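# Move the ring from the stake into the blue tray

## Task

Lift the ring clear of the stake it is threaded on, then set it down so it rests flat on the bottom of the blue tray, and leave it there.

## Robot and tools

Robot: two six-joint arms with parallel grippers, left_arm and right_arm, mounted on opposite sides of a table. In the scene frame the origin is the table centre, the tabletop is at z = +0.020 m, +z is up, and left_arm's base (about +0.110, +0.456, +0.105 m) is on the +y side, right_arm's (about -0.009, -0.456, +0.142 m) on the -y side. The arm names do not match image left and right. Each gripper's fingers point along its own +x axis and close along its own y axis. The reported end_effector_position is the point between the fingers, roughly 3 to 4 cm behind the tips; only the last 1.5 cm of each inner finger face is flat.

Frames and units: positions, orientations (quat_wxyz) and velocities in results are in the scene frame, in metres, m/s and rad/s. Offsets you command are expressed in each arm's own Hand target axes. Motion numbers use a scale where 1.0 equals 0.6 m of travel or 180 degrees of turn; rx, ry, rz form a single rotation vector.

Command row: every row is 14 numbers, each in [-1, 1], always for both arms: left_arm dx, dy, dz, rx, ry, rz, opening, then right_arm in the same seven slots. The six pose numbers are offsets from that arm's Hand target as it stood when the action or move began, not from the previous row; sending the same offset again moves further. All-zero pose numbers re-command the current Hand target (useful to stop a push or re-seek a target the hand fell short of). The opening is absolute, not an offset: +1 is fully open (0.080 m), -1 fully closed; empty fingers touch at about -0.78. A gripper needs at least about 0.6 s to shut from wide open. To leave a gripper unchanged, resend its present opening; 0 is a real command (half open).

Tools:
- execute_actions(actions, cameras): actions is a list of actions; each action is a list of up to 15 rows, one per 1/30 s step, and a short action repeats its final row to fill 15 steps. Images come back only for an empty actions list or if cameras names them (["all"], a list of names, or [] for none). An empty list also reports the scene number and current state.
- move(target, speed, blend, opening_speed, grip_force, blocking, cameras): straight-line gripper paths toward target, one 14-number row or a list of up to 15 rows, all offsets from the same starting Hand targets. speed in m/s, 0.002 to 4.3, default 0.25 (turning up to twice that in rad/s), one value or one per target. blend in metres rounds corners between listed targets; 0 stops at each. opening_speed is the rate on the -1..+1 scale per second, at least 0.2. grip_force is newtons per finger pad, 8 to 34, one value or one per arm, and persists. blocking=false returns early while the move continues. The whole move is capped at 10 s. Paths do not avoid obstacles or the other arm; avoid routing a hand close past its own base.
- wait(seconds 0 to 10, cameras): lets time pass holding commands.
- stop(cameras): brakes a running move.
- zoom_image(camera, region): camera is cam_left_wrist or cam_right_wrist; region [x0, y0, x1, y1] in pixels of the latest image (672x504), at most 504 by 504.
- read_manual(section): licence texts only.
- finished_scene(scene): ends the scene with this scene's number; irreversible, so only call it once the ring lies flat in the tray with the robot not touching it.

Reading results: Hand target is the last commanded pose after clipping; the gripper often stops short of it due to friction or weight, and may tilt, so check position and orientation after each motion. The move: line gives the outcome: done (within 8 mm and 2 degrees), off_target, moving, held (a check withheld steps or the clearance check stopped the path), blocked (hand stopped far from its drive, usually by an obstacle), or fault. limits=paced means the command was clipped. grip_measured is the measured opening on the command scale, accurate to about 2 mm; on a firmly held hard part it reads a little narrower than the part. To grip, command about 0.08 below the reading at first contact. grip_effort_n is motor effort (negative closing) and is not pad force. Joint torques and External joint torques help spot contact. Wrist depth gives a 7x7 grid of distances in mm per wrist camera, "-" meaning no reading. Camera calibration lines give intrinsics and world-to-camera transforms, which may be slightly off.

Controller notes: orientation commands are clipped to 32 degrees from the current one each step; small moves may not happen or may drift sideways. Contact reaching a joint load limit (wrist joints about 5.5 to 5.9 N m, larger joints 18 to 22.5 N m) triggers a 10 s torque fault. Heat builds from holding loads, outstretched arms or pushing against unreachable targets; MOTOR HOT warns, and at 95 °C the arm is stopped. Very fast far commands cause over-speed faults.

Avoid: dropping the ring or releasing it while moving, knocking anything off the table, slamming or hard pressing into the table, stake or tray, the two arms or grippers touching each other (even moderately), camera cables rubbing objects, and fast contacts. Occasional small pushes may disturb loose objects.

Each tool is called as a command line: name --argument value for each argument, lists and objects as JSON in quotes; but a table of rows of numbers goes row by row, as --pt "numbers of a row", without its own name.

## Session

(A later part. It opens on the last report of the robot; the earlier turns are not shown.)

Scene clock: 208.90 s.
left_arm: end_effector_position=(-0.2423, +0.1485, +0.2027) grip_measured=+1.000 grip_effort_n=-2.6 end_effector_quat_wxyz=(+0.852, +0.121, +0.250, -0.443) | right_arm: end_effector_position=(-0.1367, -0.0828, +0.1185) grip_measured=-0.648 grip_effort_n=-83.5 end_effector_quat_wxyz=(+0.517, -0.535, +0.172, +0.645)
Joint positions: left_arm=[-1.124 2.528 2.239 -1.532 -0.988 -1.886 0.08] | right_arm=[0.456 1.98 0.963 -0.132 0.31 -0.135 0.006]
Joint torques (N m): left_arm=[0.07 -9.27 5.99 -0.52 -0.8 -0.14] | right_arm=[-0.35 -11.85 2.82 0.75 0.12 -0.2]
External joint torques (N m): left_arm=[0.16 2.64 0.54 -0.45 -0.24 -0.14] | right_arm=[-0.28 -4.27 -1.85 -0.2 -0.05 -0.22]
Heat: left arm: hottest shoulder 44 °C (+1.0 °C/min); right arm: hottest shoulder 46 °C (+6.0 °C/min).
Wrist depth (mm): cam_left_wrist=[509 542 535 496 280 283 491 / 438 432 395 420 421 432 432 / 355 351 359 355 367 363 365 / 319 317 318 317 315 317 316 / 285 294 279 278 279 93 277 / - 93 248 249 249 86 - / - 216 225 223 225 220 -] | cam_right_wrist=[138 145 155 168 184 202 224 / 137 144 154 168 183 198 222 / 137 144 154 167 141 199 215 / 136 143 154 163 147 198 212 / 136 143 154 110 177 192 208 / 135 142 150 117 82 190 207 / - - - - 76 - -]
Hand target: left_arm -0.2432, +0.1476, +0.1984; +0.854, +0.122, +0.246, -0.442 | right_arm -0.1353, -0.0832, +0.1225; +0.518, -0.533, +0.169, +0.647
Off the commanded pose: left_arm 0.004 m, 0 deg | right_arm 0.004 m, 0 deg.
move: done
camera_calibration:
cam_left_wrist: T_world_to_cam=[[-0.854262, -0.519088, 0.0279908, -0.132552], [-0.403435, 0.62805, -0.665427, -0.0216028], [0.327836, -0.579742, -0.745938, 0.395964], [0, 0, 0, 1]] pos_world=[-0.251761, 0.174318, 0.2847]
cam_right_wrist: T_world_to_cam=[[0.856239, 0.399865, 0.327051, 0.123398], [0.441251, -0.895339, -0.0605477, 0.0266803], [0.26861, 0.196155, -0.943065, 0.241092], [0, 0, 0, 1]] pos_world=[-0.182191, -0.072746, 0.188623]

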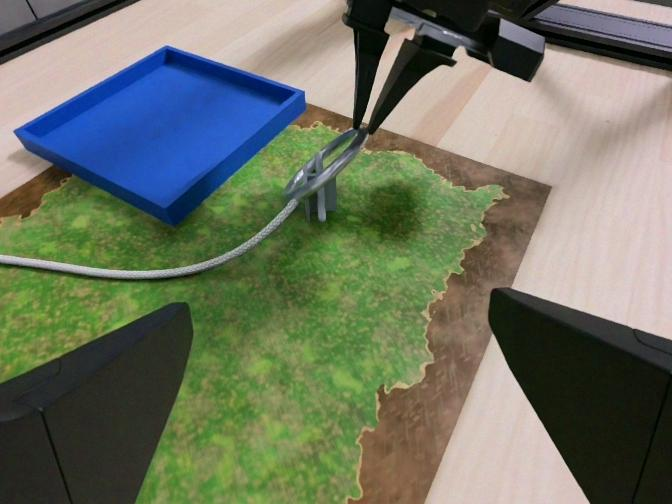

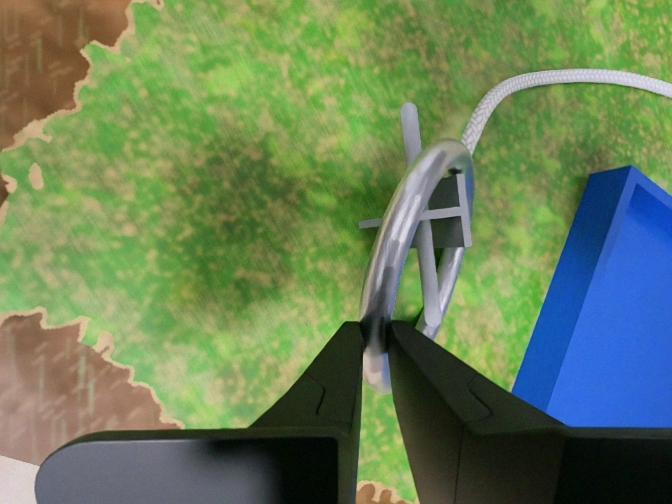

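move --target '[0,0,0,0,0,0,1,0.0228,-0.0127,0.0148,0,0,0,-0.75]' --speed 0.04 --cameras '["all"]'

zoom_image --camera "cam_left_wrist" --region '[260, 110, 400, 240]'

zoom_image --camera "cam_right_wrist" --region '[330, 110, 530, 360]'

Scene clock: 239.23 s.
left_arm: end_effector_position=(-0.2423, +0.1485, +0.2027) grip_measured=+1.000 grip_effort_n=-2.1 end_effector_quat_wxyz=(+0.852, +0.121, +0.250, -0.443) | right_arm: end_effector_position=(-0.1306, -0.0705, +0.1167) grip_measured=-0.648 grip_effort_n=-83.5 end_effector_quat_wxyz=(+0.520, -0.535, +0.170, +0.644)
Joint positions: left_arm=[-1.124 2.528 2.239 -1.532 -0.988 -1.886 0.08] | right_arm=[0.427 2.009 0.995 -0.124 0.305 -0.163 0.006]
Joint torques (N m): left_arm=[0.06 -9.26 5.99 -0.53 -0.8 -0.14] | right_arm=[-0.4 -8.79 5.15 0.88 -0.14 -0.21]
External joint torques (N m): left_arm=[-0.02 2.68 0.56 -0.44 -0.24 -0.14] | right_arm=[-0.4 -0.95 0.44 -0.09 -0.3 -0.23]
Heat: left arm: hottest shoulder 45 °C (+1.0 °C/min); right arm: hottest shoulder 46 °C (+4.1 °C/min).
Wrist depth (mm): cam_left_wrist=[508 541 541 488 268 491 500 / 441 420 433 403 432 432 435 / 356 350 354 354 364 366 363 / 317 317 317 316 315 317 314 / 285 288 280 278 278 93 277 / - 93 248 249 249 87 - / - 217 225 224 224 221 -] | cam_right_wrist=[136 143 154 166 182 200 223 / 136 142 154 166 181 200 222 / 135 142 152 164 139 198 221 / 134 141 152 162 164 195 204 / 134 141 151 113 177 192 209 / 134 140 147 116 82 194 208 / - - - - 76 - -]
Hand target: left_arm -0.2432, +0.1476, +0.1984; +0.854, +0.122, +0.246, -0.442 | right_arm -0.1320, -0.0665, +0.1166; +0.518, -0.533, +0.169, +0.647
Off the commanded pose: left_arm 0.004 m, 0 deg | right_arm 0.004 m, 0 deg.
move: done
camera_calibration:
cam_left_wrist: T_world_to_cam=[[-0.854262, -0.519088, 0.0279908, -0.132552], [-0.403435, 0.62805, -0.665427, -0.0216028], [0.327836, -0.579742, -0.745938, 0.395964], [0, 0, 0, 1]] pos_world=[-0.251761, 0.174318, 0.2847]
cam_right_wrist: T_world_to_cam=[[0.855904, 0.396085, 0.332483, 0.112962], [0.439332, -0.89608, -0.0634685, 0.0348334], [0.272792, 0.200393, -0.940971, 0.23601], [0, 0, 0, 1]] pos_world=[-0.17637, -0.060824, 0.186732]

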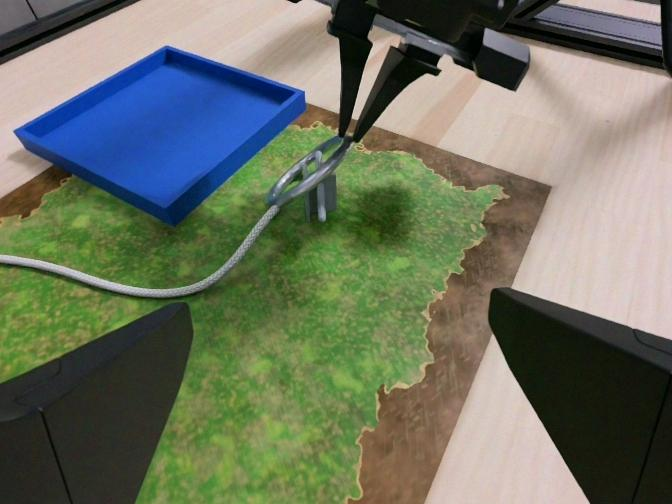

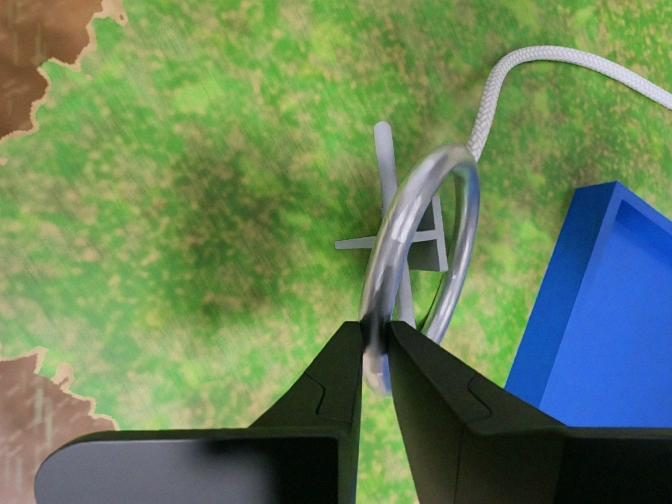

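Scaled by 3.600 from the camera's 672x504 image, which has a finer 960x720 frame.

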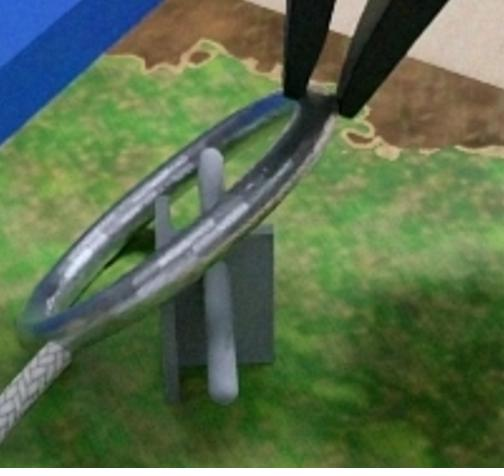

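Scaled by 2.016 from the camera's 672x504 image, which has a finer 960x720 frame.

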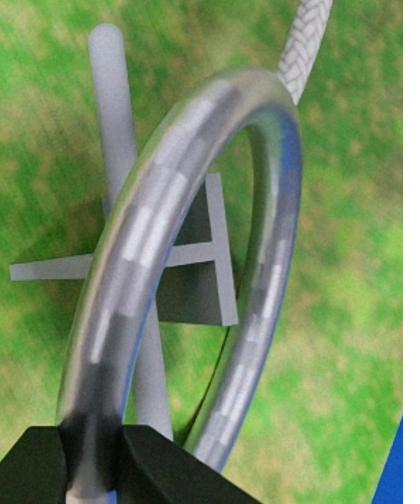

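move --target '[0,0,0,0,0,0,1,-0.0216,-0.0083,0.0094,0,0,0,-0.75]' --speed 0.04 --cameras '["all"]'

zoom_image --camera "cam_left_wrist" --region '[260, 110, 400, 240]'

zoom_image --camera "cam_right_wrist" --region '[330, 110, 530, 360]'

Scene clock: 245.23 s.
left_arm: end_effector_position=(-0.2423, +0.1485, +0.2027) grip_measured=+1.000 grip_effort_n=-1.6 end_effector_quat_wxyz=(+0.852, +0.121, +0.250, -0.443) | right_arm: end_effector_position=(-0.1290, -0.0745, +0.1197) grip_measured=-0.649 grip_effort_n=-83.5 end_effector_quat_wxyz=(+0.512, -0.546, +0.176, +0.639)
Joint positions: left_arm=[-1.124 2.528 2.239 -1.532 -0.988 -1.886 0.08] | right_arm=[0.426 1.998 1.008 -0.178 0.301 -0.164 0.006]
Joint torques (N m): left_arm=[0.07 -9.27 5.95 -0.52 -0.8 -0.14] | right_arm=[-0.33 -12.49 5.51 0.69 -0.02 -0.19]
External joint torques (N m): left_arm=[0.16 2.5 0.55 -0.46 -0.25 -0.15] | right_arm=[-0.33 -4.67 0.75 -0.25 -0.18 -0.21]
Heat: left arm: hottest shoulder 45 °C (+1.0 °C/min); right arm: hottest shoulder 45 °C (+3.0 °C/min).
Wrist depth (mm): cam_left_wrist=[515 541 534 488 275 487 493 / 436 434 442 413 435 432 436 / 358 - 356 354 366 367 366 / 319 316 316 315 315 315 314 / 287 293 278 279 279 93 278 / - 93 248 248 249 86 - / - 217 224 224 224 221 -] | cam_right_wrist=[136 143 154 165 181 197 217 / 136 143 153 166 180 198 219 / 136 143 153 166 140 197 216 / 136 143 153 163 167 195 211 / 136 143 154 110 178 193 210 / 136 143 150 117 82 - 215 / - - - - 76 - -]
Hand target: left_arm -0.2432, +0.1476, +0.1984; +0.854, +0.122, +0.246, -0.442 | right_arm -0.1320, -0.0666, +0.1315; +0.518, -0.533, +0.169, +0.647
Off the commanded pose: left_arm 0.004 m, 0 deg | right_arm 0.015 m, 2 deg.
move: off_target (right_arm)
camera_calibration:
cam_left_wrist: T_world_to_cam=[[-0.854262, -0.519088, 0.0279908, -0.132552], [-0.403435, 0.62805, -0.665427, -0.0216028], [0.327836, -0.579742, -0.745938, 0.395964], [0, 0, 0, 1]] pos_world=[-0.251761, 0.174318, 0.2847]
cam_right_wrist: T_world_to_cam=[[0.852179, 0.406778, 0.329124, 0.112854], [0.440966, -0.896908, -0.033239, 0.0272615], [0.281673, 0.173458, -0.943701, 0.238689], [0, 0, 0, 1]] pos_world=[-0.175426, -0.0628582, 0.189015]

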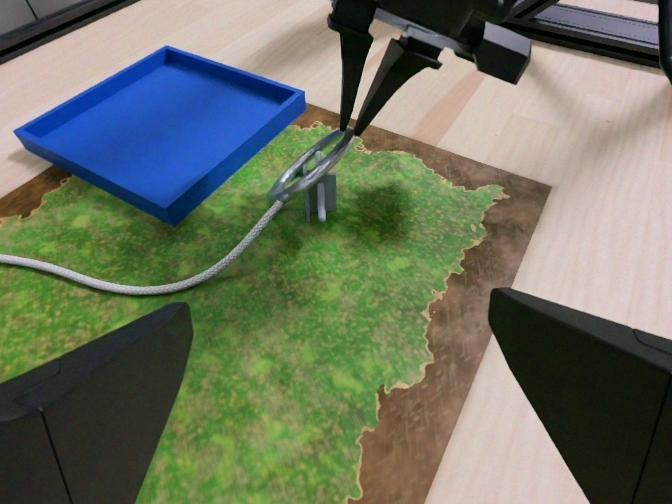

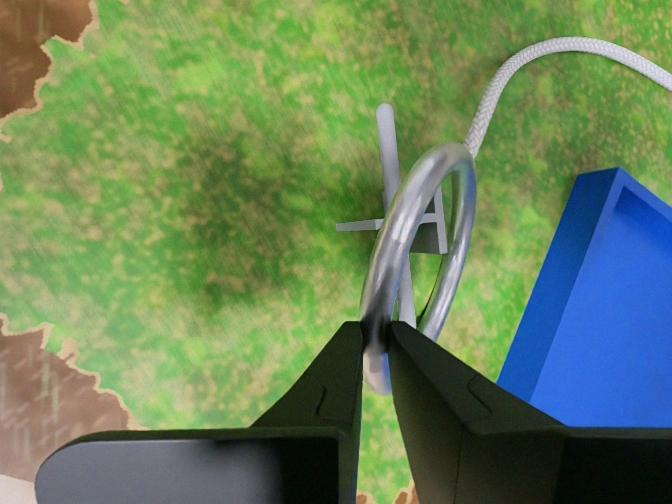

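Scaled by 3.600 from the camera's 672x504 image, which has a finer 960x720 frame.

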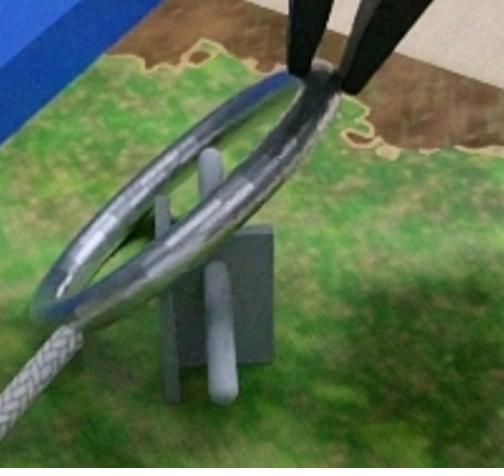

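Scaled by 2.016 from the camera's 672x504 image, which has a finer 960x720 frame.

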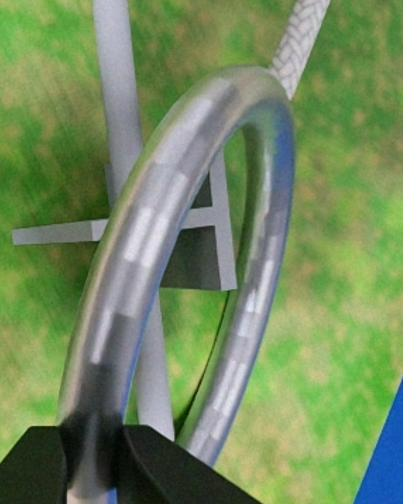

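move --target '[0,0,0,0,0,0,1,-0.0288,-0.011,0.0125,0,0,0,-0.75]' --speed 0.04 --cameras '["all"]'

zoom_image --camera "cam_left_wrist" --region '[260, 110, 400, 240]'

zoom_image --camera "cam_right_wrist" --region '[330, 110, 530, 360]'

Scene clock: 251.97 s.
left_arm: end_effector_position=(-0.2423, +0.1485, +0.2027) grip_measured=+1.000 grip_effort_n=-2.1 end_effector_quat_wxyz=(+0.852, +0.121, +0.250, -0.443) | right_arm: end_effector_position=(-0.1292, -0.0742, +0.1393) grip_measured=-0.651 grip_effort_n=-83.5 end_effector_quat_wxyz=(+0.512, -0.546, +0.177, +0.639)
Joint positions: left_arm=[-1.124 2.528 2.239 -1.532 -0.988 -1.886 0.08] | right_arm=[0.426 1.948 1.035 -0.255 0.301 -0.164 0.006]
Joint torques (N m): left_arm=[0.06 -9.27 5.97 -0.52 -0.8 -0.15] | right_arm=[-0.33 -12.36 5.88 0.72 0 -0.19]
External joint torques (N m): left_arm=[-0.01 2.43 0.62 -0.45 -0.25 -0.15] | right_arm=[-0.35 -4.67 0.93 -0.19 -0.16 -0.2]
Heat: left arm: hottest shoulder 45 °C (+1.0 °C/min); right arm: hottest shoulder 46 °C (+2.0 °C/min).
Wrist depth (mm): cam_left_wrist=[491 539 537 513 279 488 486 / 455 411 444 413 437 435 434 / 358 357 356 346 367 365 364 / 319 318 318 316 315 315 317 / 288 292 278 277 277 93 278 / - 94 249 249 249 86 - / - 217 224 223 225 221 -] | cam_right_wrist=[153 160 172 186 203 222 244 / 152 160 171 185 200 218 244 / 153 160 172 182 133 218 247 / 152 161 172 183 176 213 233 / 153 161 173 110 199 216 240 / 154 161 170 - 82 215 - / - - - - 76 - -]
Hand target: left_arm -0.2432, +0.1476, +0.1984; +0.854, +0.122, +0.246, -0.442 | right_arm -0.1320, -0.0666, +0.1515; +0.518, -0.533, +0.169, +0.647
Off the commanded pose: left_arm 0.004 m, 0 deg | right_arm 0.015 m, 2 deg.
move: off_target (right_arm)
camera_calibration:
cam_left_wrist: T_world_to_cam=[[-0.854262, -0.519088, 0.0279908, -0.132552], [-0.403435, 0.62805, -0.665427, -0.0216028], [0.327836, -0.579742, -0.745938, 0.395964], [0, 0, 0, 1]] pos_world=[-0.251761, 0.174318, 0.2847]
cam_right_wrist: T_world_to_cam=[[0.852103, 0.407192, 0.32881, 0.106491], [0.441122, -0.896858, -0.0325052, 0.0282341], [0.28166, 0.172743, -0.943837, 0.257154], [0, 0, 0, 1]] pos_world=[-0.175626, -0.0624618, 0.208614]

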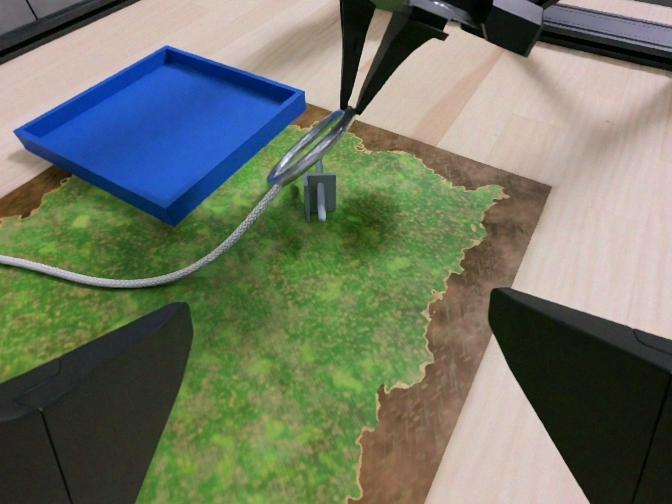

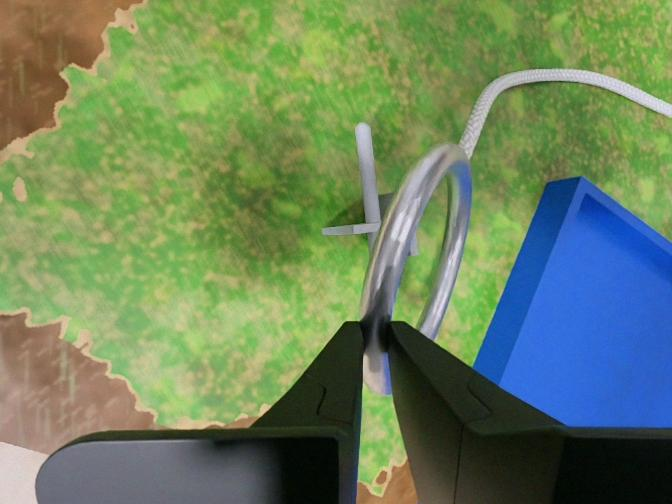

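Scaled by 3.600 from the camera's 672x504 image, which has a finer 960x720 frame.

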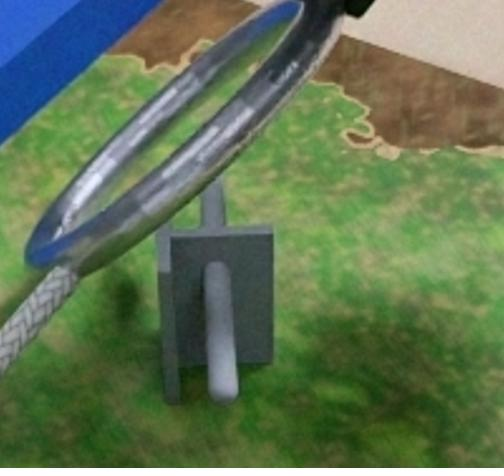

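Scaled by 2.016 from the camera's 672x504 image, which has a finer 960x720 frame.

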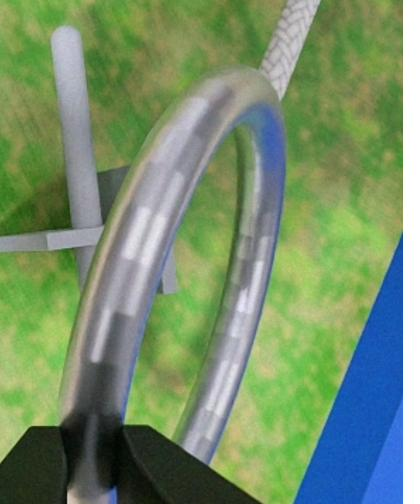

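move --pt "0 0 0 0 0 0 1 -0.0793 -0.0306 0.0344 0 0 0 -0.75" --pt "0 0 0 0 0 0 1 -0.0383 -0.2087 -0.1035 -0.0437 0.1139 0 -0.75" --speed 0.12 --blend 0.01 --cameras '["all"]'

Scene clock: 275.80 s.
left_arm: end_effector_position=(-0.2423, +0.1485, +0.2027) grip_measured=+1.000 grip_effort_n=-2.1 end_effector_quat_wxyz=(+0.852, +0.121, +0.250, -0.443) | right_arm: end_effector_position=(+0.0031, -0.0787, +0.1886) grip_measured=-0.746 grip_effort_n=-17.4 end_effector_quat_wxyz=(+0.442, -0.672, +0.218, +0.553)
Joint positions: left_arm=[-1.124 2.528 2.239 -1.532 -0.988 -1.886 0.08] | right_arm=[0.101 1.899 1.254 -0.747 0.314 -0.521 0.001]
Joint torques (N m): left_arm=[0.07 -9.27 5.97 -0.52 -0.8 -0.15] | right_arm=[-0.13 -8.94 5.99 0.27 0.35 -0.25]
External joint torques (N m): left_arm=[0.07 2.56 0.56 -0.45 -0.25 -0.15] | right_arm=[-0.17 -1.24 0.63 -0.33 0.19 -0.27]
Heat: left arm: hottest shoulder 46 °C (+1.0 °C/min); right arm: hottest shoulder 45 °C (-1.0 °C/min).
Wrist depth (mm): cam_left_wrist=[509 538 534 528 537 510 487 / 458 - 441 435 440 434 432 / 355 358 356 357 365 367 364 / 317 316 318 318 316 317 317 / 286 294 277 278 277 93 279 / - 93 248 249 248 87 - / - 217 224 224 224 220 -] | cam_right_wrist=[136 174 185 193 203 231 254 / 174 182 194 205 - 241 275 / 183 193 200 220 - 256 295 / 193 201 213 232 - 292 321 / 205 213 229 238 - 314 347 / 215 229 245 - 81 342 370 / - - - - - - -]
Hand target: left_arm -0.2432, +0.1476, +0.1984; +0.854, +0.122, +0.246, -0.442 | right_arm +0.0041, -0.0750, +0.1898; -0.442, +0.673, -0.214, -0.552
Off the commanded pose: left_arm 0.004 m, 0 deg | right_arm 0.004 m, 1 deg.
move: done
camera_calibration:
cam_left_wrist: T_world_to_cam=[[-0.854262, -0.519088, 0.0279908, -0.132552], [-0.403435, 0.62805, -0.665427, -0.0216028], [0.327836, -0.579742, -0.745938, 0.395964], [0, 0, 0, 1]] pos_world=[-0.251761, 0.174318, 0.2847]
cam_right_wrist: T_world_to_cam=[[0.786974, 0.507567, 0.350781, -0.0167107], [0.415665, -0.856313, 0.306514, -0.0932461], [0.455954, -0.0954113, -0.884874, 0.234373], [0, 0, 0, 1]] pos_world=[-0.0549536, -0.0490042, 0.241834]

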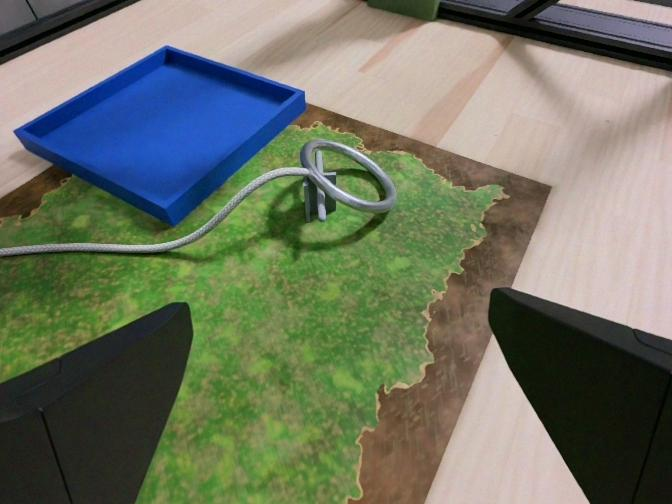

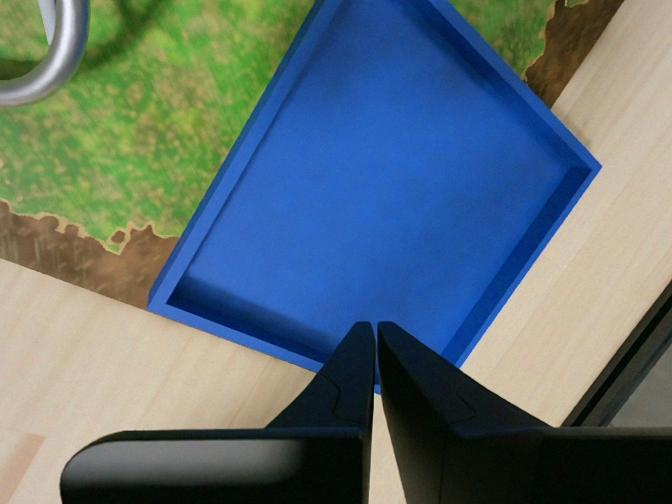

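zoom_image --camera "cam_left_wrist" --region '[270, 110, 430, 250]'

Scaled by 3.150 from the camera's 672x504 image, which has a finer 960x720 frame.

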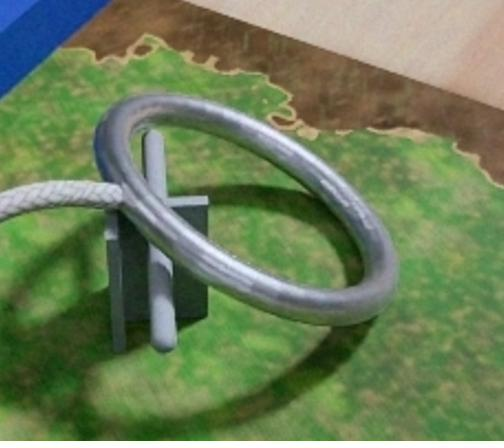

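move --target '[0,0,0,0,0,0,1,-0.0448,0.2102,0.2042,0,0,0,-0.3]' --cameras '["all"]'

zoom_image --camera "cam_left_wrist" --region '[250, 100, 450, 250]'

Scene clock: 300.87 s.
left_arm: end_effector_position=(-0.2423, +0.1485, +0.2027) grip_measured=+1.000 grip_effort_n=-2.1 end_effector_quat_wxyz=(+0.852, +0.121, +0.250, -0.443) | right_arm: end_effector_position=(-0.1696, -0.0466, +0.1701) grip_measured=-0.304 grip_effort_n=19.8 end_effector_quat_wxyz=(+0.437, -0.675, +0.214, +0.554)
Joint positions: left_arm=[-1.124 2.528 2.239 -1.532 -0.988 -1.886 0.08] | right_arm=[0.504 2.255 1.727 -1.008 0.359 -0.108 0.021]
Joint torques (N m): left_arm=[0.05 -9.28 5.96 -0.52 -0.8 -0.15] | right_arm=[-0.18 -11.5 5.97 0.04 0.41 0.29]
External joint torques (N m): left_arm=[0.22 2.54 0.57 -0.44 -0.25 -0.15] | right_arm=[-0.21 -1.42 0.59 -0.35 0.2 0.27]
Heat: left arm: hottest shoulder 46 °C (+1.0 °C/min); right arm: hottest shoulder 40 °C (-5.0 °C/min).
Wrist depth (mm): cam_left_wrist=[528 541 538 539 229 150 211 / 445 424 - 418 418 435 433 / 366 356 359 355 365 365 365 / 318 315 315 316 319 316 317 / 288 293 279 278 279 93 278 / - 93 251 248 249 86 - / - 217 224 224 223 221 -] | cam_right_wrist=[147 154 164 177 192 209 230 / 154 162 174 188 204 224 248 / 163 171 185 196 220 235 270 / 172 181 194 208 192 250 289 / 182 192 207 221 202 278 - / 194 202 70 251 86 - 373 / - - - 275 - - -]
Hand target: left_arm -0.2432, +0.1476, +0.1984; +0.854, +0.122, +0.246, -0.442 | right_arm -0.1698, -0.0435, +0.1698; -0.442, +0.673, -0.214, -0.552
Off the commanded pose: left_arm 0.004 m, 0 deg | right_arm 0.003 m, 1 deg.
move: done
camera_calibration:
cam_left_wrist: T_world_to_cam=[[-0.854262, -0.519088, 0.0279908, -0.132552], [-0.403435, 0.62805, -0.665427, -0.0216028], [0.327836, -0.579742, -0.745938, 0.395964], [0, 0, 0, 1]] pos_world=[-0.251761, 0.174318, 0.2847]
cam_right_wrist: T_world_to_cam=[[0.779344, 0.518502, 0.351822, 0.108455], [0.424824, -0.849963, 0.311587, 0.0127026], [0.460594, -0.0933705, -0.882686, 0.300286], [0, 0, 0, 1]] pos_world=[-0.22823, -0.0173994, 0.222943]

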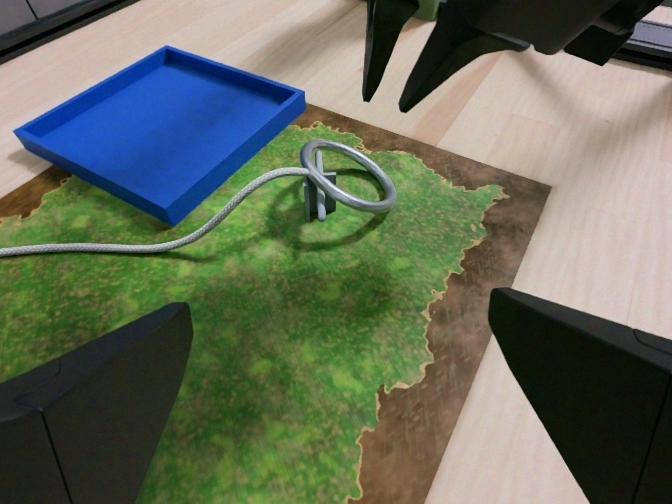

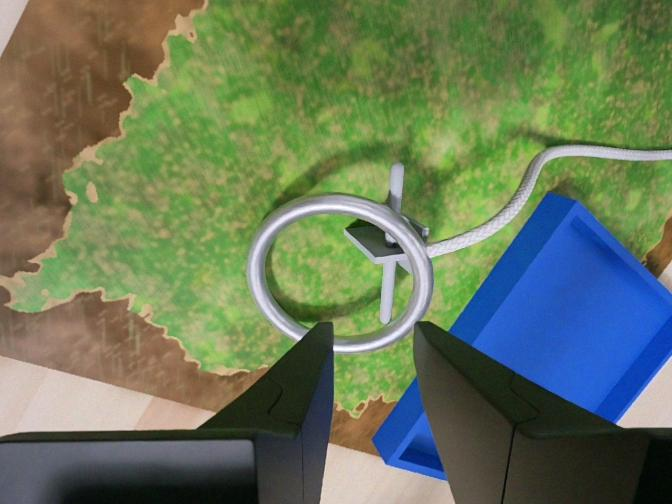

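Scaled by 2.520 from the camera's 672x504 image, which has a finer 960x720 frame.

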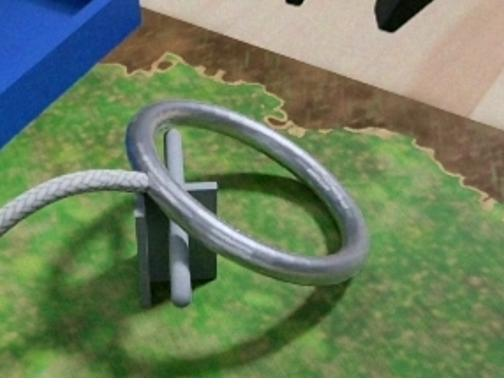

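move --pt "0 0 0 0 0 0 1 -0.0147 0.0748 -0.074 0.744 -0.123 -0.051 -0.3" --pt "0 0 0 0 0 0 1 0.0632 0.1047 -0.074 0.744 -0.123 -0.051 -0.3" --speed 0.3 --blend 0.01 --cameras '["all"]'

zoom_image --camera "cam_left_wrist" --region '[250, 80, 470, 250]'

Scene clock: 342.73 s.
left_arm: end_effector_position=(-0.2423, +0.1485, +0.2027) grip_measured=+1.000 grip_effort_n=-2.1 end_effector_quat_wxyz=(+0.852, +0.121, +0.250, -0.443) | right_arm: end_effector_position=(-0.1833, -0.1052, +0.1126) grip_measured=-0.304 grip_effort_n=19.3 end_effector_quat_wxyz=(+0.846, +0.218, +0.478, +0.084)
Joint positions: left_arm=[-1.124 2.528 2.239 -1.532 -0.988 -1.886 0.08] | right_arm=[0.715 2.287 1.417 -0.797 0.682 2.511 0.021]
Joint torques (N m): left_arm=[0.07 -9.28 5.95 -0.52 -0.79 -0.15] | right_arm=[0.07 -11.14 3.21 -0.07 0.71 0.27]
External joint torques (N m): left_arm=[0.06 2.69 0.48 -0.45 -0.23 -0.16] | right_arm=[0.07 -1.99 -1.09 -0.16 0.29 0.29]
Heat: left arm: hottest shoulder 47 °C (+1.0 °C/min); right arm: hottest shoulder 46 °C (+3.0 °C/min).
Wrist depth (mm): cam_left_wrist=[509 541 542 537 270 233 491 / 437 441 428 434 405 406 421 / 361 331 356 356 363 366 367 / 318 313 317 316 317 317 316 / 287 293 278 279 278 93 278 / - 93 250 248 248 87 - / - 216 224 225 225 220 -] | cam_right_wrist=[312 253 221 189 178 166 153 / 292 246 218 196 177 162 148 / 273 238 205 183 172 155 143 / 259 230 189 181 163 149 140 / 244 220 193 166 155 145 135 / 232 214 70 162 87 137 130 / - - - 158 152 - -]
Hand target: left_arm -0.2432, +0.1476, +0.1984; +0.854, +0.122, +0.246, -0.442 | right_arm -0.1828, -0.1054, +0.1118; +0.847, +0.222, +0.475, +0.085
Off the commanded pose: left_arm 0.004 m, 0 deg | right_arm 0.001 m, 1 deg.
move: done
camera_calibration:
cam_left_wrist: T_world_to_cam=[[-0.854262, -0.519088, 0.0279908, -0.132552], [-0.403435, 0.62805, -0.665427, -0.0216028], [0.327836, -0.579742, -0.745938, 0.395964], [0, 0, 0, 1]] pos_world=[-0.251761, 0.174318, 0.2847]
cam_right_wrist: T_world_to_cam=[[-0.0725638, -0.887454, -0.455147, -0.0433987], [-0.973577, 0.162098, -0.160846, -0.109996], [0.216522, 0.431449, -0.875768, 0.260115], [0, 0, 0, 1]] pos_world=[-0.16656, -0.132911, 0.190355]

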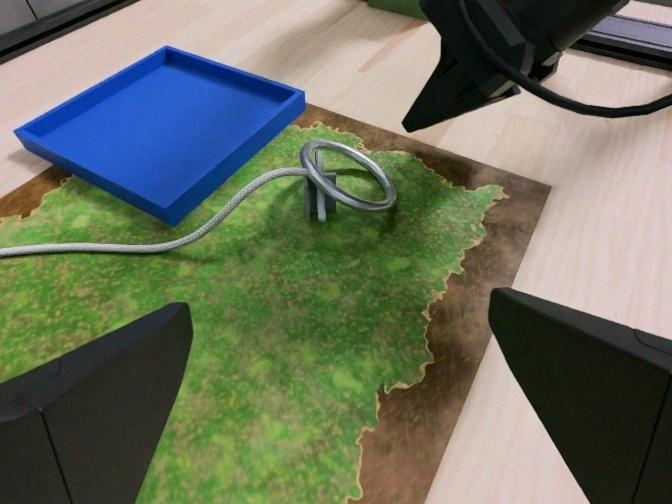

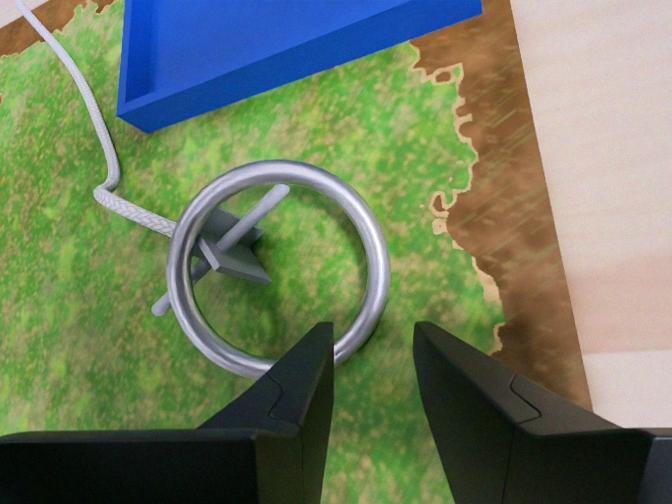

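Scaled by 2.291 from the camera's 672x504 image, which has a finer 960x720 frame.

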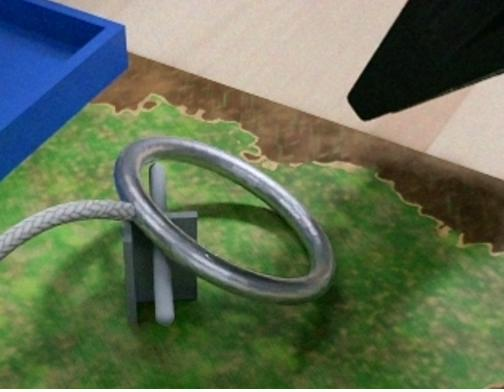

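move --target '[0,0,0,0,0,0,1,0.0395,-0.0117,-0.0065,0,0,0,-0.3]' --speed 0.1 --cameras '["all"]'

zoom_image --camera "cam_left_wrist" --region '[250, 80, 470, 250]'

Scene clock: 361.50 s.
left_arm: end_effector_position=(-0.2423, +0.1485, +0.2027) grip_measured=+1.000 grip_effort_n=-2.1 end_effector_quat_wxyz=(+0.852, +0.121, +0.250, -0.443) | right_arm: end_effector_position=(-0.1774, -0.1006, +0.0918) grip_measured=-0.304 grip_effort_n=19.8 end_effector_quat_wxyz=(+0.842, +0.226, +0.482, +0.083)
Joint positions: left_arm=[-1.124 2.528 2.239 -1.532 -0.988 -1.886 0.08] | right_arm=[0.696 2.324 1.384 -0.699 0.682 2.495 0.021]
Joint torques (N m): left_arm=[0.06 -9.29 5.99 -0.51 -0.79 -0.14] | right_arm=[-0.3 -10.59 2.49 0 0.75 -0.24]
External joint torques (N m): left_arm=[0.06 2.63 0.56 -0.43 -0.24 -0.15] | right_arm=[-0.25 -1.37 -1.67 -0.15 0.33 -0.22]
Heat: left arm: hottest shoulder 47 °C (+1.0 °C/min); right arm: hottest shoulder 43 °C (+2.0 °C/min).
Wrist depth (mm): cam_left_wrist=[517 538 539 534 222 254 234 / 442 - 405 432 299 403 448 / 359 351 356 355 367 369 364 / 318 313 317 317 316 314 315 / 286 295 279 278 278 93 278 / - 93 249 248 248 87 - / - 217 225 225 224 220 -] | cam_right_wrist=[272 222 188 175 159 142 131 / 255 215 194 170 153 139 128 / 243 217 143 159 148 134 123 / 231 140 169 157 145 130 120 / 217 180 171 141 136 126 117 / 207 187 70 142 88 119 113 / - - - 138 132 - -]
Hand target: left_arm -0.2432, +0.1476, +0.1984; +0.854, +0.122, +0.246, -0.442 | right_arm -0.1738, -0.1021, +0.0886; +0.847, +0.222, +0.475, +0.085
Off the commanded pose: left_arm 0.004 m, 0 deg | right_arm 0.005 m, 1 deg.
move: done
camera_calibration:
cam_left_wrist: T_world_to_cam=[[-0.854262, -0.519088, 0.0279908, -0.132552], [-0.403435, 0.62805, -0.665427, -0.0216028], [0.327836, -0.579742, -0.745938, 0.395964], [0, 0, 0, 1]] pos_world=[-0.251761, 0.174318, 0.2847]
cam_right_wrist: T_world_to_cam=[[-0.0842029, -0.880565, -0.466386, -0.0486657], [-0.974228, 0.171043, -0.147049, -0.108876], [0.209258, 0.441985, -0.872273, 0.238091], [0, 0, 0, 1]] pos_world=[-0.15999, -0.129464, 0.168974]

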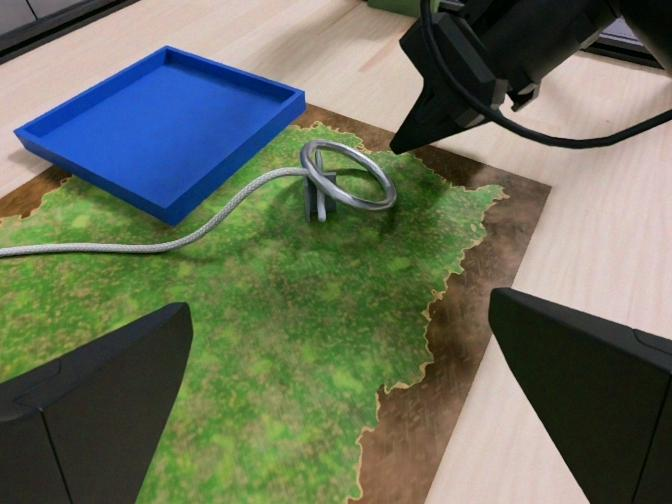

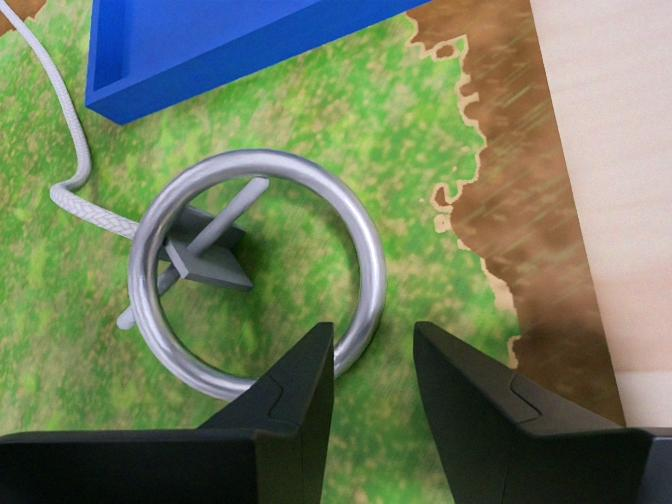

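Scaled by 2.291 from the camera's 672x504 image, which has a finer 960x720 frame.

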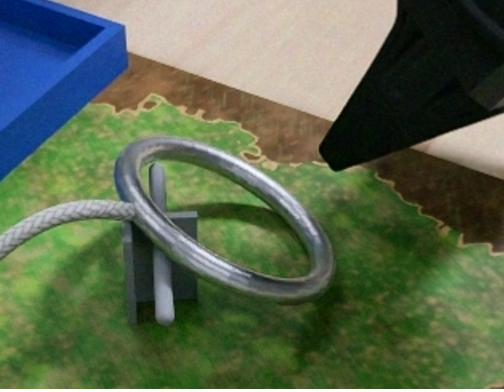

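move --target '[0,0,0,0,0,0,1,-0.0023,0.014,0.0468,-0.25,0,0,-0.3]' --speed 0.2 --cameras '["all"]'

zoom_image --camera "cam_left_wrist" --region '[250, 80, 470, 250]'

Scene clock: 380.87 s.
left_arm: end_effector_position=(-0.2423, +0.1485, +0.2027) grip_measured=+1.000 grip_effort_n=-1.6 end_effector_quat_wxyz=(+0.852, +0.121, +0.250, -0.443) | right_arm: end_effector_position=(-0.1519, -0.1044, +0.1009) grip_measured=-0.304 grip_effort_n=19.3 end_effector_quat_wxyz=(+0.867, -0.123, +0.409, +0.257)
Joint positions: left_arm=[-1.124 2.528 2.239 -1.532 -0.988 -1.886 0.08] | right_arm=[0.65 2.253 1.296 -0.667 0.687 1.649 0.021]
Joint torques (N m): left_arm=[0.07 -9.27 5.96 -0.52 -0.8 -0.14] | right_arm=[-0.32 -13.2 2.42 0.08 0.73 -0.2]
External joint torques (N m): left_arm=[-0.01 2.57 0.55 -0.45 -0.24 -0.15] | right_arm=[-0.33 -4.47 -1.7 -0.13 0.3 -0.2]
Heat: left arm: hottest shoulder 48 °C (+1.0 °C/min); right arm: hottest shoulder 44 °C (-1.0 °C/min).
Wrist depth (mm): cam_left_wrist=[503 538 541 533 300 268 199 / 437 - - 437 242 403 435 / 356 347 356 353 353 366 363 / 317 314 317 317 315 318 315 / 287 292 280 278 278 93 276 / - 94 248 250 248 87 - / - 216 225 224 225 220 -] | cam_right_wrist=[195 196 199 181 201 203 204 / 180 182 186 188 185 189 194 / 169 128 138 176 178 176 183 / 158 158 162 163 168 170 173 / 149 148 154 152 158 160 163 / 141 141 70 145 87 153 153 / - - - 137 136 - -]
Hand target: left_arm -0.2432, +0.1476, +0.1984; +0.854, +0.122, +0.246, -0.442 | right_arm -0.1503, -0.1033, +0.1061; +0.868, -0.119, +0.407, +0.260
Off the commanded pose: left_arm 0.004 m, 0 deg | right_arm 0.006 m, 1 deg.
move: done
camera_calibration:
cam_left_wrist: T_world_to_cam=[[-0.854262, -0.519088, 0.0279908, -0.132552], [-0.403435, 0.62805, -0.665427, -0.0216028], [0.327836, -0.579742, -0.745938, 0.395964], [0, 0, 0, 1]] pos_world=[-0.251761, 0.174318, 0.2847]
cam_right_wrist: T_world_to_cam=[[0.542194, -0.840247, -0.00319941, 0.00694857], [-0.790138, -0.508557, -0.342128, -0.10536], [0.285845, 0.188027, -0.939648, 0.234273], [0, 0, 0, 1]] pos_world=[-0.153982, -0.0917928, 0.18411]

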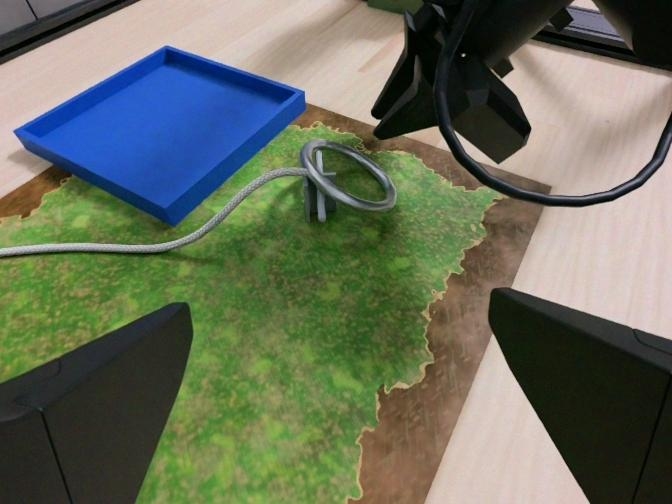

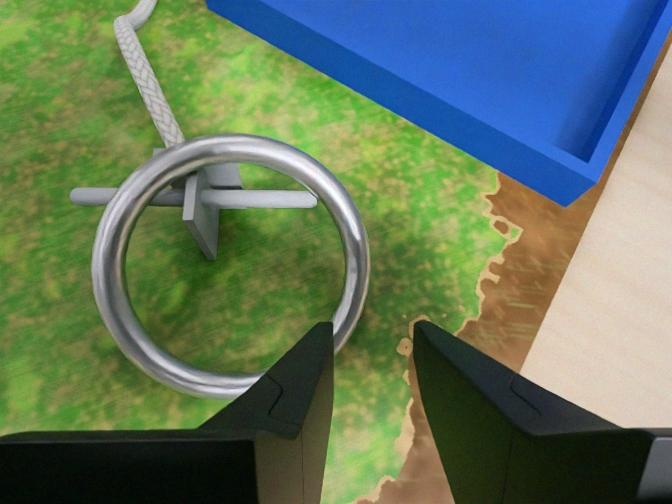

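Scaled by 2.291 from the camera's 672x504 image, which has a finer 960x720 frame.

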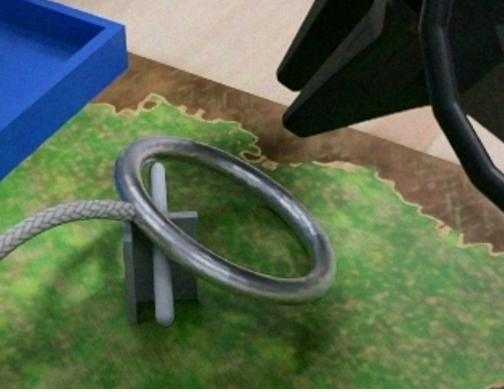

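move --target '[0,0,0,0,0,0,1,0.0595,0.0015,-0.0083,0,0,0,-0.38]' --speed 0.07 --cameras '["all"]'

zoom_image --camera "cam_left_wrist" --region '[250, 80, 470, 250]'

Scene clock: 392.80 s.
left_arm: end_effector_position=(-0.2423, +0.1485, +0.2027) grip_measured=+1.000 grip_effort_n=-2.1 end_effector_quat_wxyz=(+0.852, +0.121, +0.250, -0.443) | right_arm: end_effector_position=(-0.1381, -0.0901, +0.0786) grip_measured=-0.376 grip_effort_n=-17.4 end_effector_quat_wxyz=(+0.865, -0.113, +0.412, +0.262)
Joint positions: left_arm=[-1.124 2.528 2.239 -1.532 -0.988 -1.886 0.08] | right_arm=[0.598 2.301 1.269 -0.525 0.687 1.582 0.018]
Joint torques (N m): left_arm=[0.07 -9.3 5.97 -0.53 -0.8 -0.15] | right_arm=[-0.21 -10.24 2.4 0.17 0.74 -0.2]
External joint torques (N m): left_arm=[0.24 2.53 0.54 -0.47 -0.25 -0.15] | right_arm=[-0.22 -1.32 -1.6 -0.14 0.3 -0.2]
Heat: left arm: hottest shoulder 48 °C (+1.0 °C/min); right arm: hottest shoulder 44 °C (-2.0 °C/min).
Wrist depth (mm): cam_left_wrist=[523 539 541 514 256 247 186 / 437 - 430 423 257 431 405 / 360 343 354 343 266 365 364 / 317 319 318 317 316 307 315 / 287 292 279 279 277 93 278 / - 93 250 248 248 87 - / - 217 224 224 225 220 -] | cam_right_wrist=[- 170 171 168 169 170 175 / 157 156 159 161 159 153 159 / 148 97 117 149 152 152 138 / - 109 137 112 141 144 144 / - 130 132 132 134 134 136 / - 123 75 114 83 129 129 / - - - 117 116 - -]
Hand target: left_arm -0.2432, +0.1476, +0.1984; +0.854, +0.122, +0.246, -0.442 | right_arm -0.1350, -0.0919, +0.0756; +0.868, -0.119, +0.407, +0.260
Off the commanded pose: left_arm 0.004 m, 0 deg | right_arm 0.005 m, 1 deg.
move: done
camera_calibration:
cam_left_wrist: T_world_to_cam=[[-0.854262, -0.519088, 0.0279908, -0.132552], [-0.403435, 0.62805, -0.665427, -0.0216028], [0.327836, -0.579742, -0.745938, 0.395964], [0, 0, 0, 1]] pos_world=[-0.251761, 0.174318, 0.2847]
cam_right_wrist: T_world_to_cam=[[0.541682, -0.840164, -0.0265599, 0.0131591], [-0.795019, -0.501802, -0.340792, -0.0949906], [0.272993, 0.205716, -0.939763, 0.206584], [0, 0, 0, 1]] pos_world=[-0.139043, -0.0791084, 0.162117]

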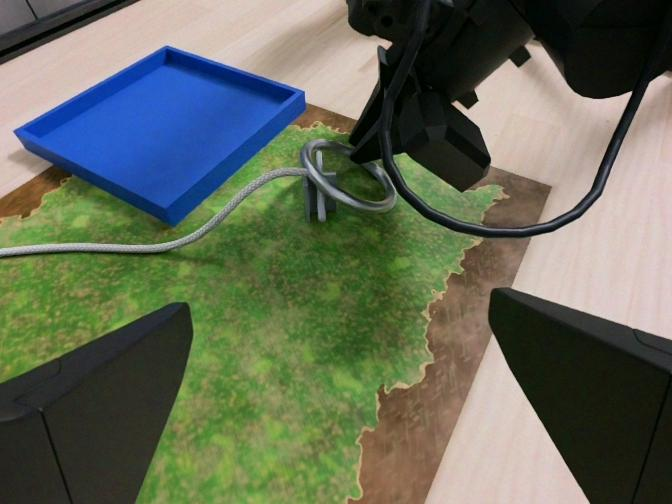

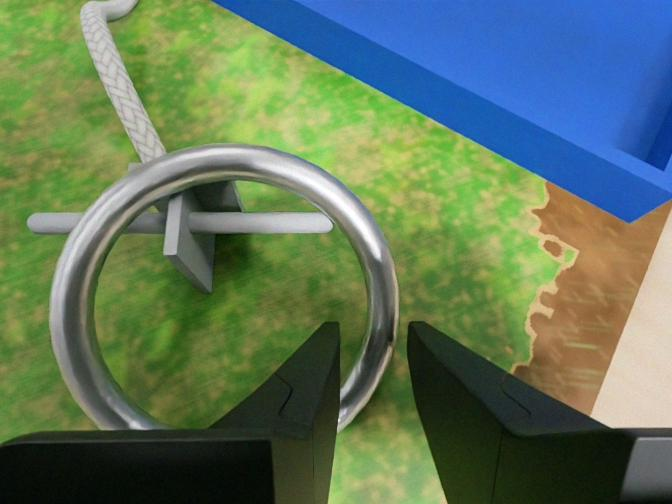

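Scaled by 2.291 from the camera's 672x504 image, which has a finer 960x720 frame.

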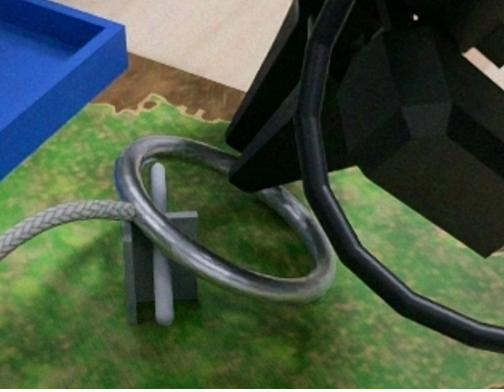

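move --pt "0 0 0 0 0 0 1 0.008 -0.001 0 0 0 0 -0.38" --pt "0 0 0 0 0 0 1 0.008 -0.001 0 0 0 0 -0.78" --opening_speed 0.35 --speed 0.04 --cameras '["all"]'

zoom_image --camera "cam_left_wrist" --region '[250, 80, 470, 250]'

Scene clock: 401.73 s.
left_arm: end_effector_position=(-0.2423, +0.1485, +0.2027) grip_measured=+1.000 grip_effort_n=-2.1 end_effector_quat_wxyz=(+0.852, +0.121, +0.250, -0.443) | right_arm: end_effector_position=(-0.1325, -0.0891, +0.0753) grip_measured=-0.630 grip_effort_n=-83.5 end_effector_quat_wxyz=(+0.868, -0.114, +0.408, +0.260)
Joint positions: left_arm=[-1.124 2.528 2.239 -1.532 -0.988 -1.886 0.08] | right_arm=[0.586 2.309 1.26 -0.508 0.696 1.571 0.007]
Joint torques (N m): left_arm=[0.06 -9.26 5.96 -0.52 -0.79 -0.15] | right_arm=[0.07 -10.16 2.59 0.39 0.43 -0.2]
External joint torques (N m): left_arm=[0.06 2.49 0.59 -0.45 -0.25 -0.15] | right_arm=[0.13 -1.34 -1.29 0.09 -0.01 -0.21]
Heat: left arm: hottest shoulder 48 °C (+1.0 °C/min); right arm: hottest shoulder 44 °C (-2.0 °C/min).
Wrist depth (mm): cam_left_wrist=[527 538 532 514 255 218 187 / 452 434 397 420 280 416 417 / 356 360 359 332 344 364 364 / 316 316 316 317 307 307 315 / 287 292 279 278 279 93 277 / - 93 248 248 248 87 - / - 218 225 225 224 220 -] | cam_right_wrist=[164 167 168 153 169 169 170 / - 155 157 159 - 160 159 / - 93 113 148 150 149 137 / - 104 134 107 140 141 143 / 127 127 129 110 131 132 134 / - 120 122 110 83 126 126 / - - - - 85 - -]
Hand target: left_arm -0.2432, +0.1476, +0.1984; +0.854, +0.122, +0.246, -0.442 | right_arm -0.1321, -0.0908, +0.0718; +0.868, -0.119, +0.407, +0.260
Off the commanded pose: left_arm 0.004 m, 0 deg | right_arm 0.004 m, 1 deg.
move: done
camera_calibration:
cam_left_wrist: T_world_to_cam=[[-0.854262, -0.519088, 0.0279908, -0.132552], [-0.403435, 0.62805, -0.665427, -0.0216028], [0.327836, -0.579742, -0.745938, 0.395964], [0, 0, 0, 1]] pos_world=[-0.251761, 0.174318, 0.2847]
cam_right_wrist: T_world_to_cam=[[0.539146, -0.84194, -0.021404, 0.00998471], [-0.793225, -0.499081, -0.348873, -0.0900183], [0.283048, 0.205072, -0.936926, 0.202814], [0, 0, 0, 1]] pos_world=[-0.134194, -0.0781113, 0.158831]

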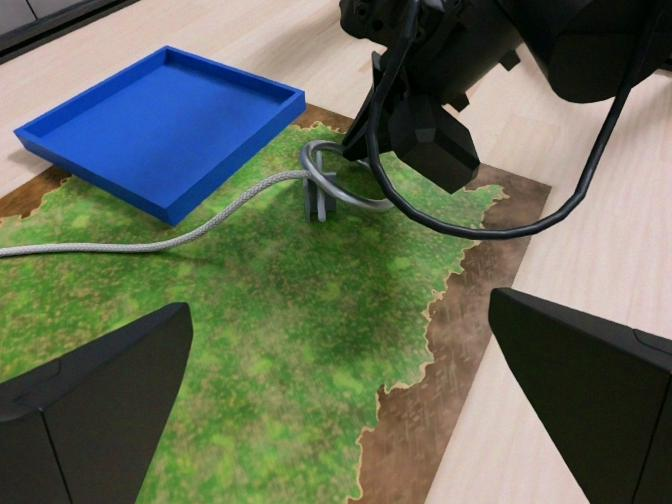

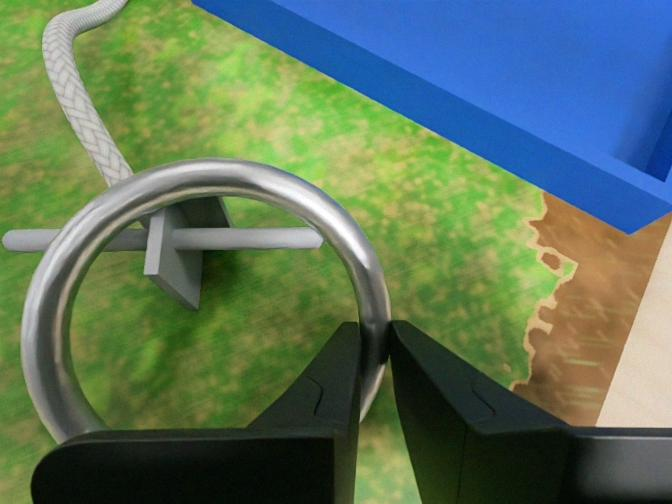

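Scaled by 2.291 from the camera's 672x504 image, which has a finer 960x720 frame.

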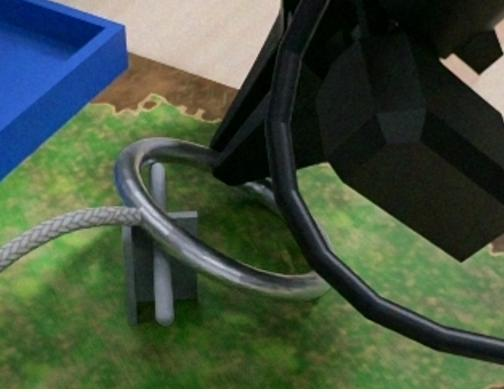

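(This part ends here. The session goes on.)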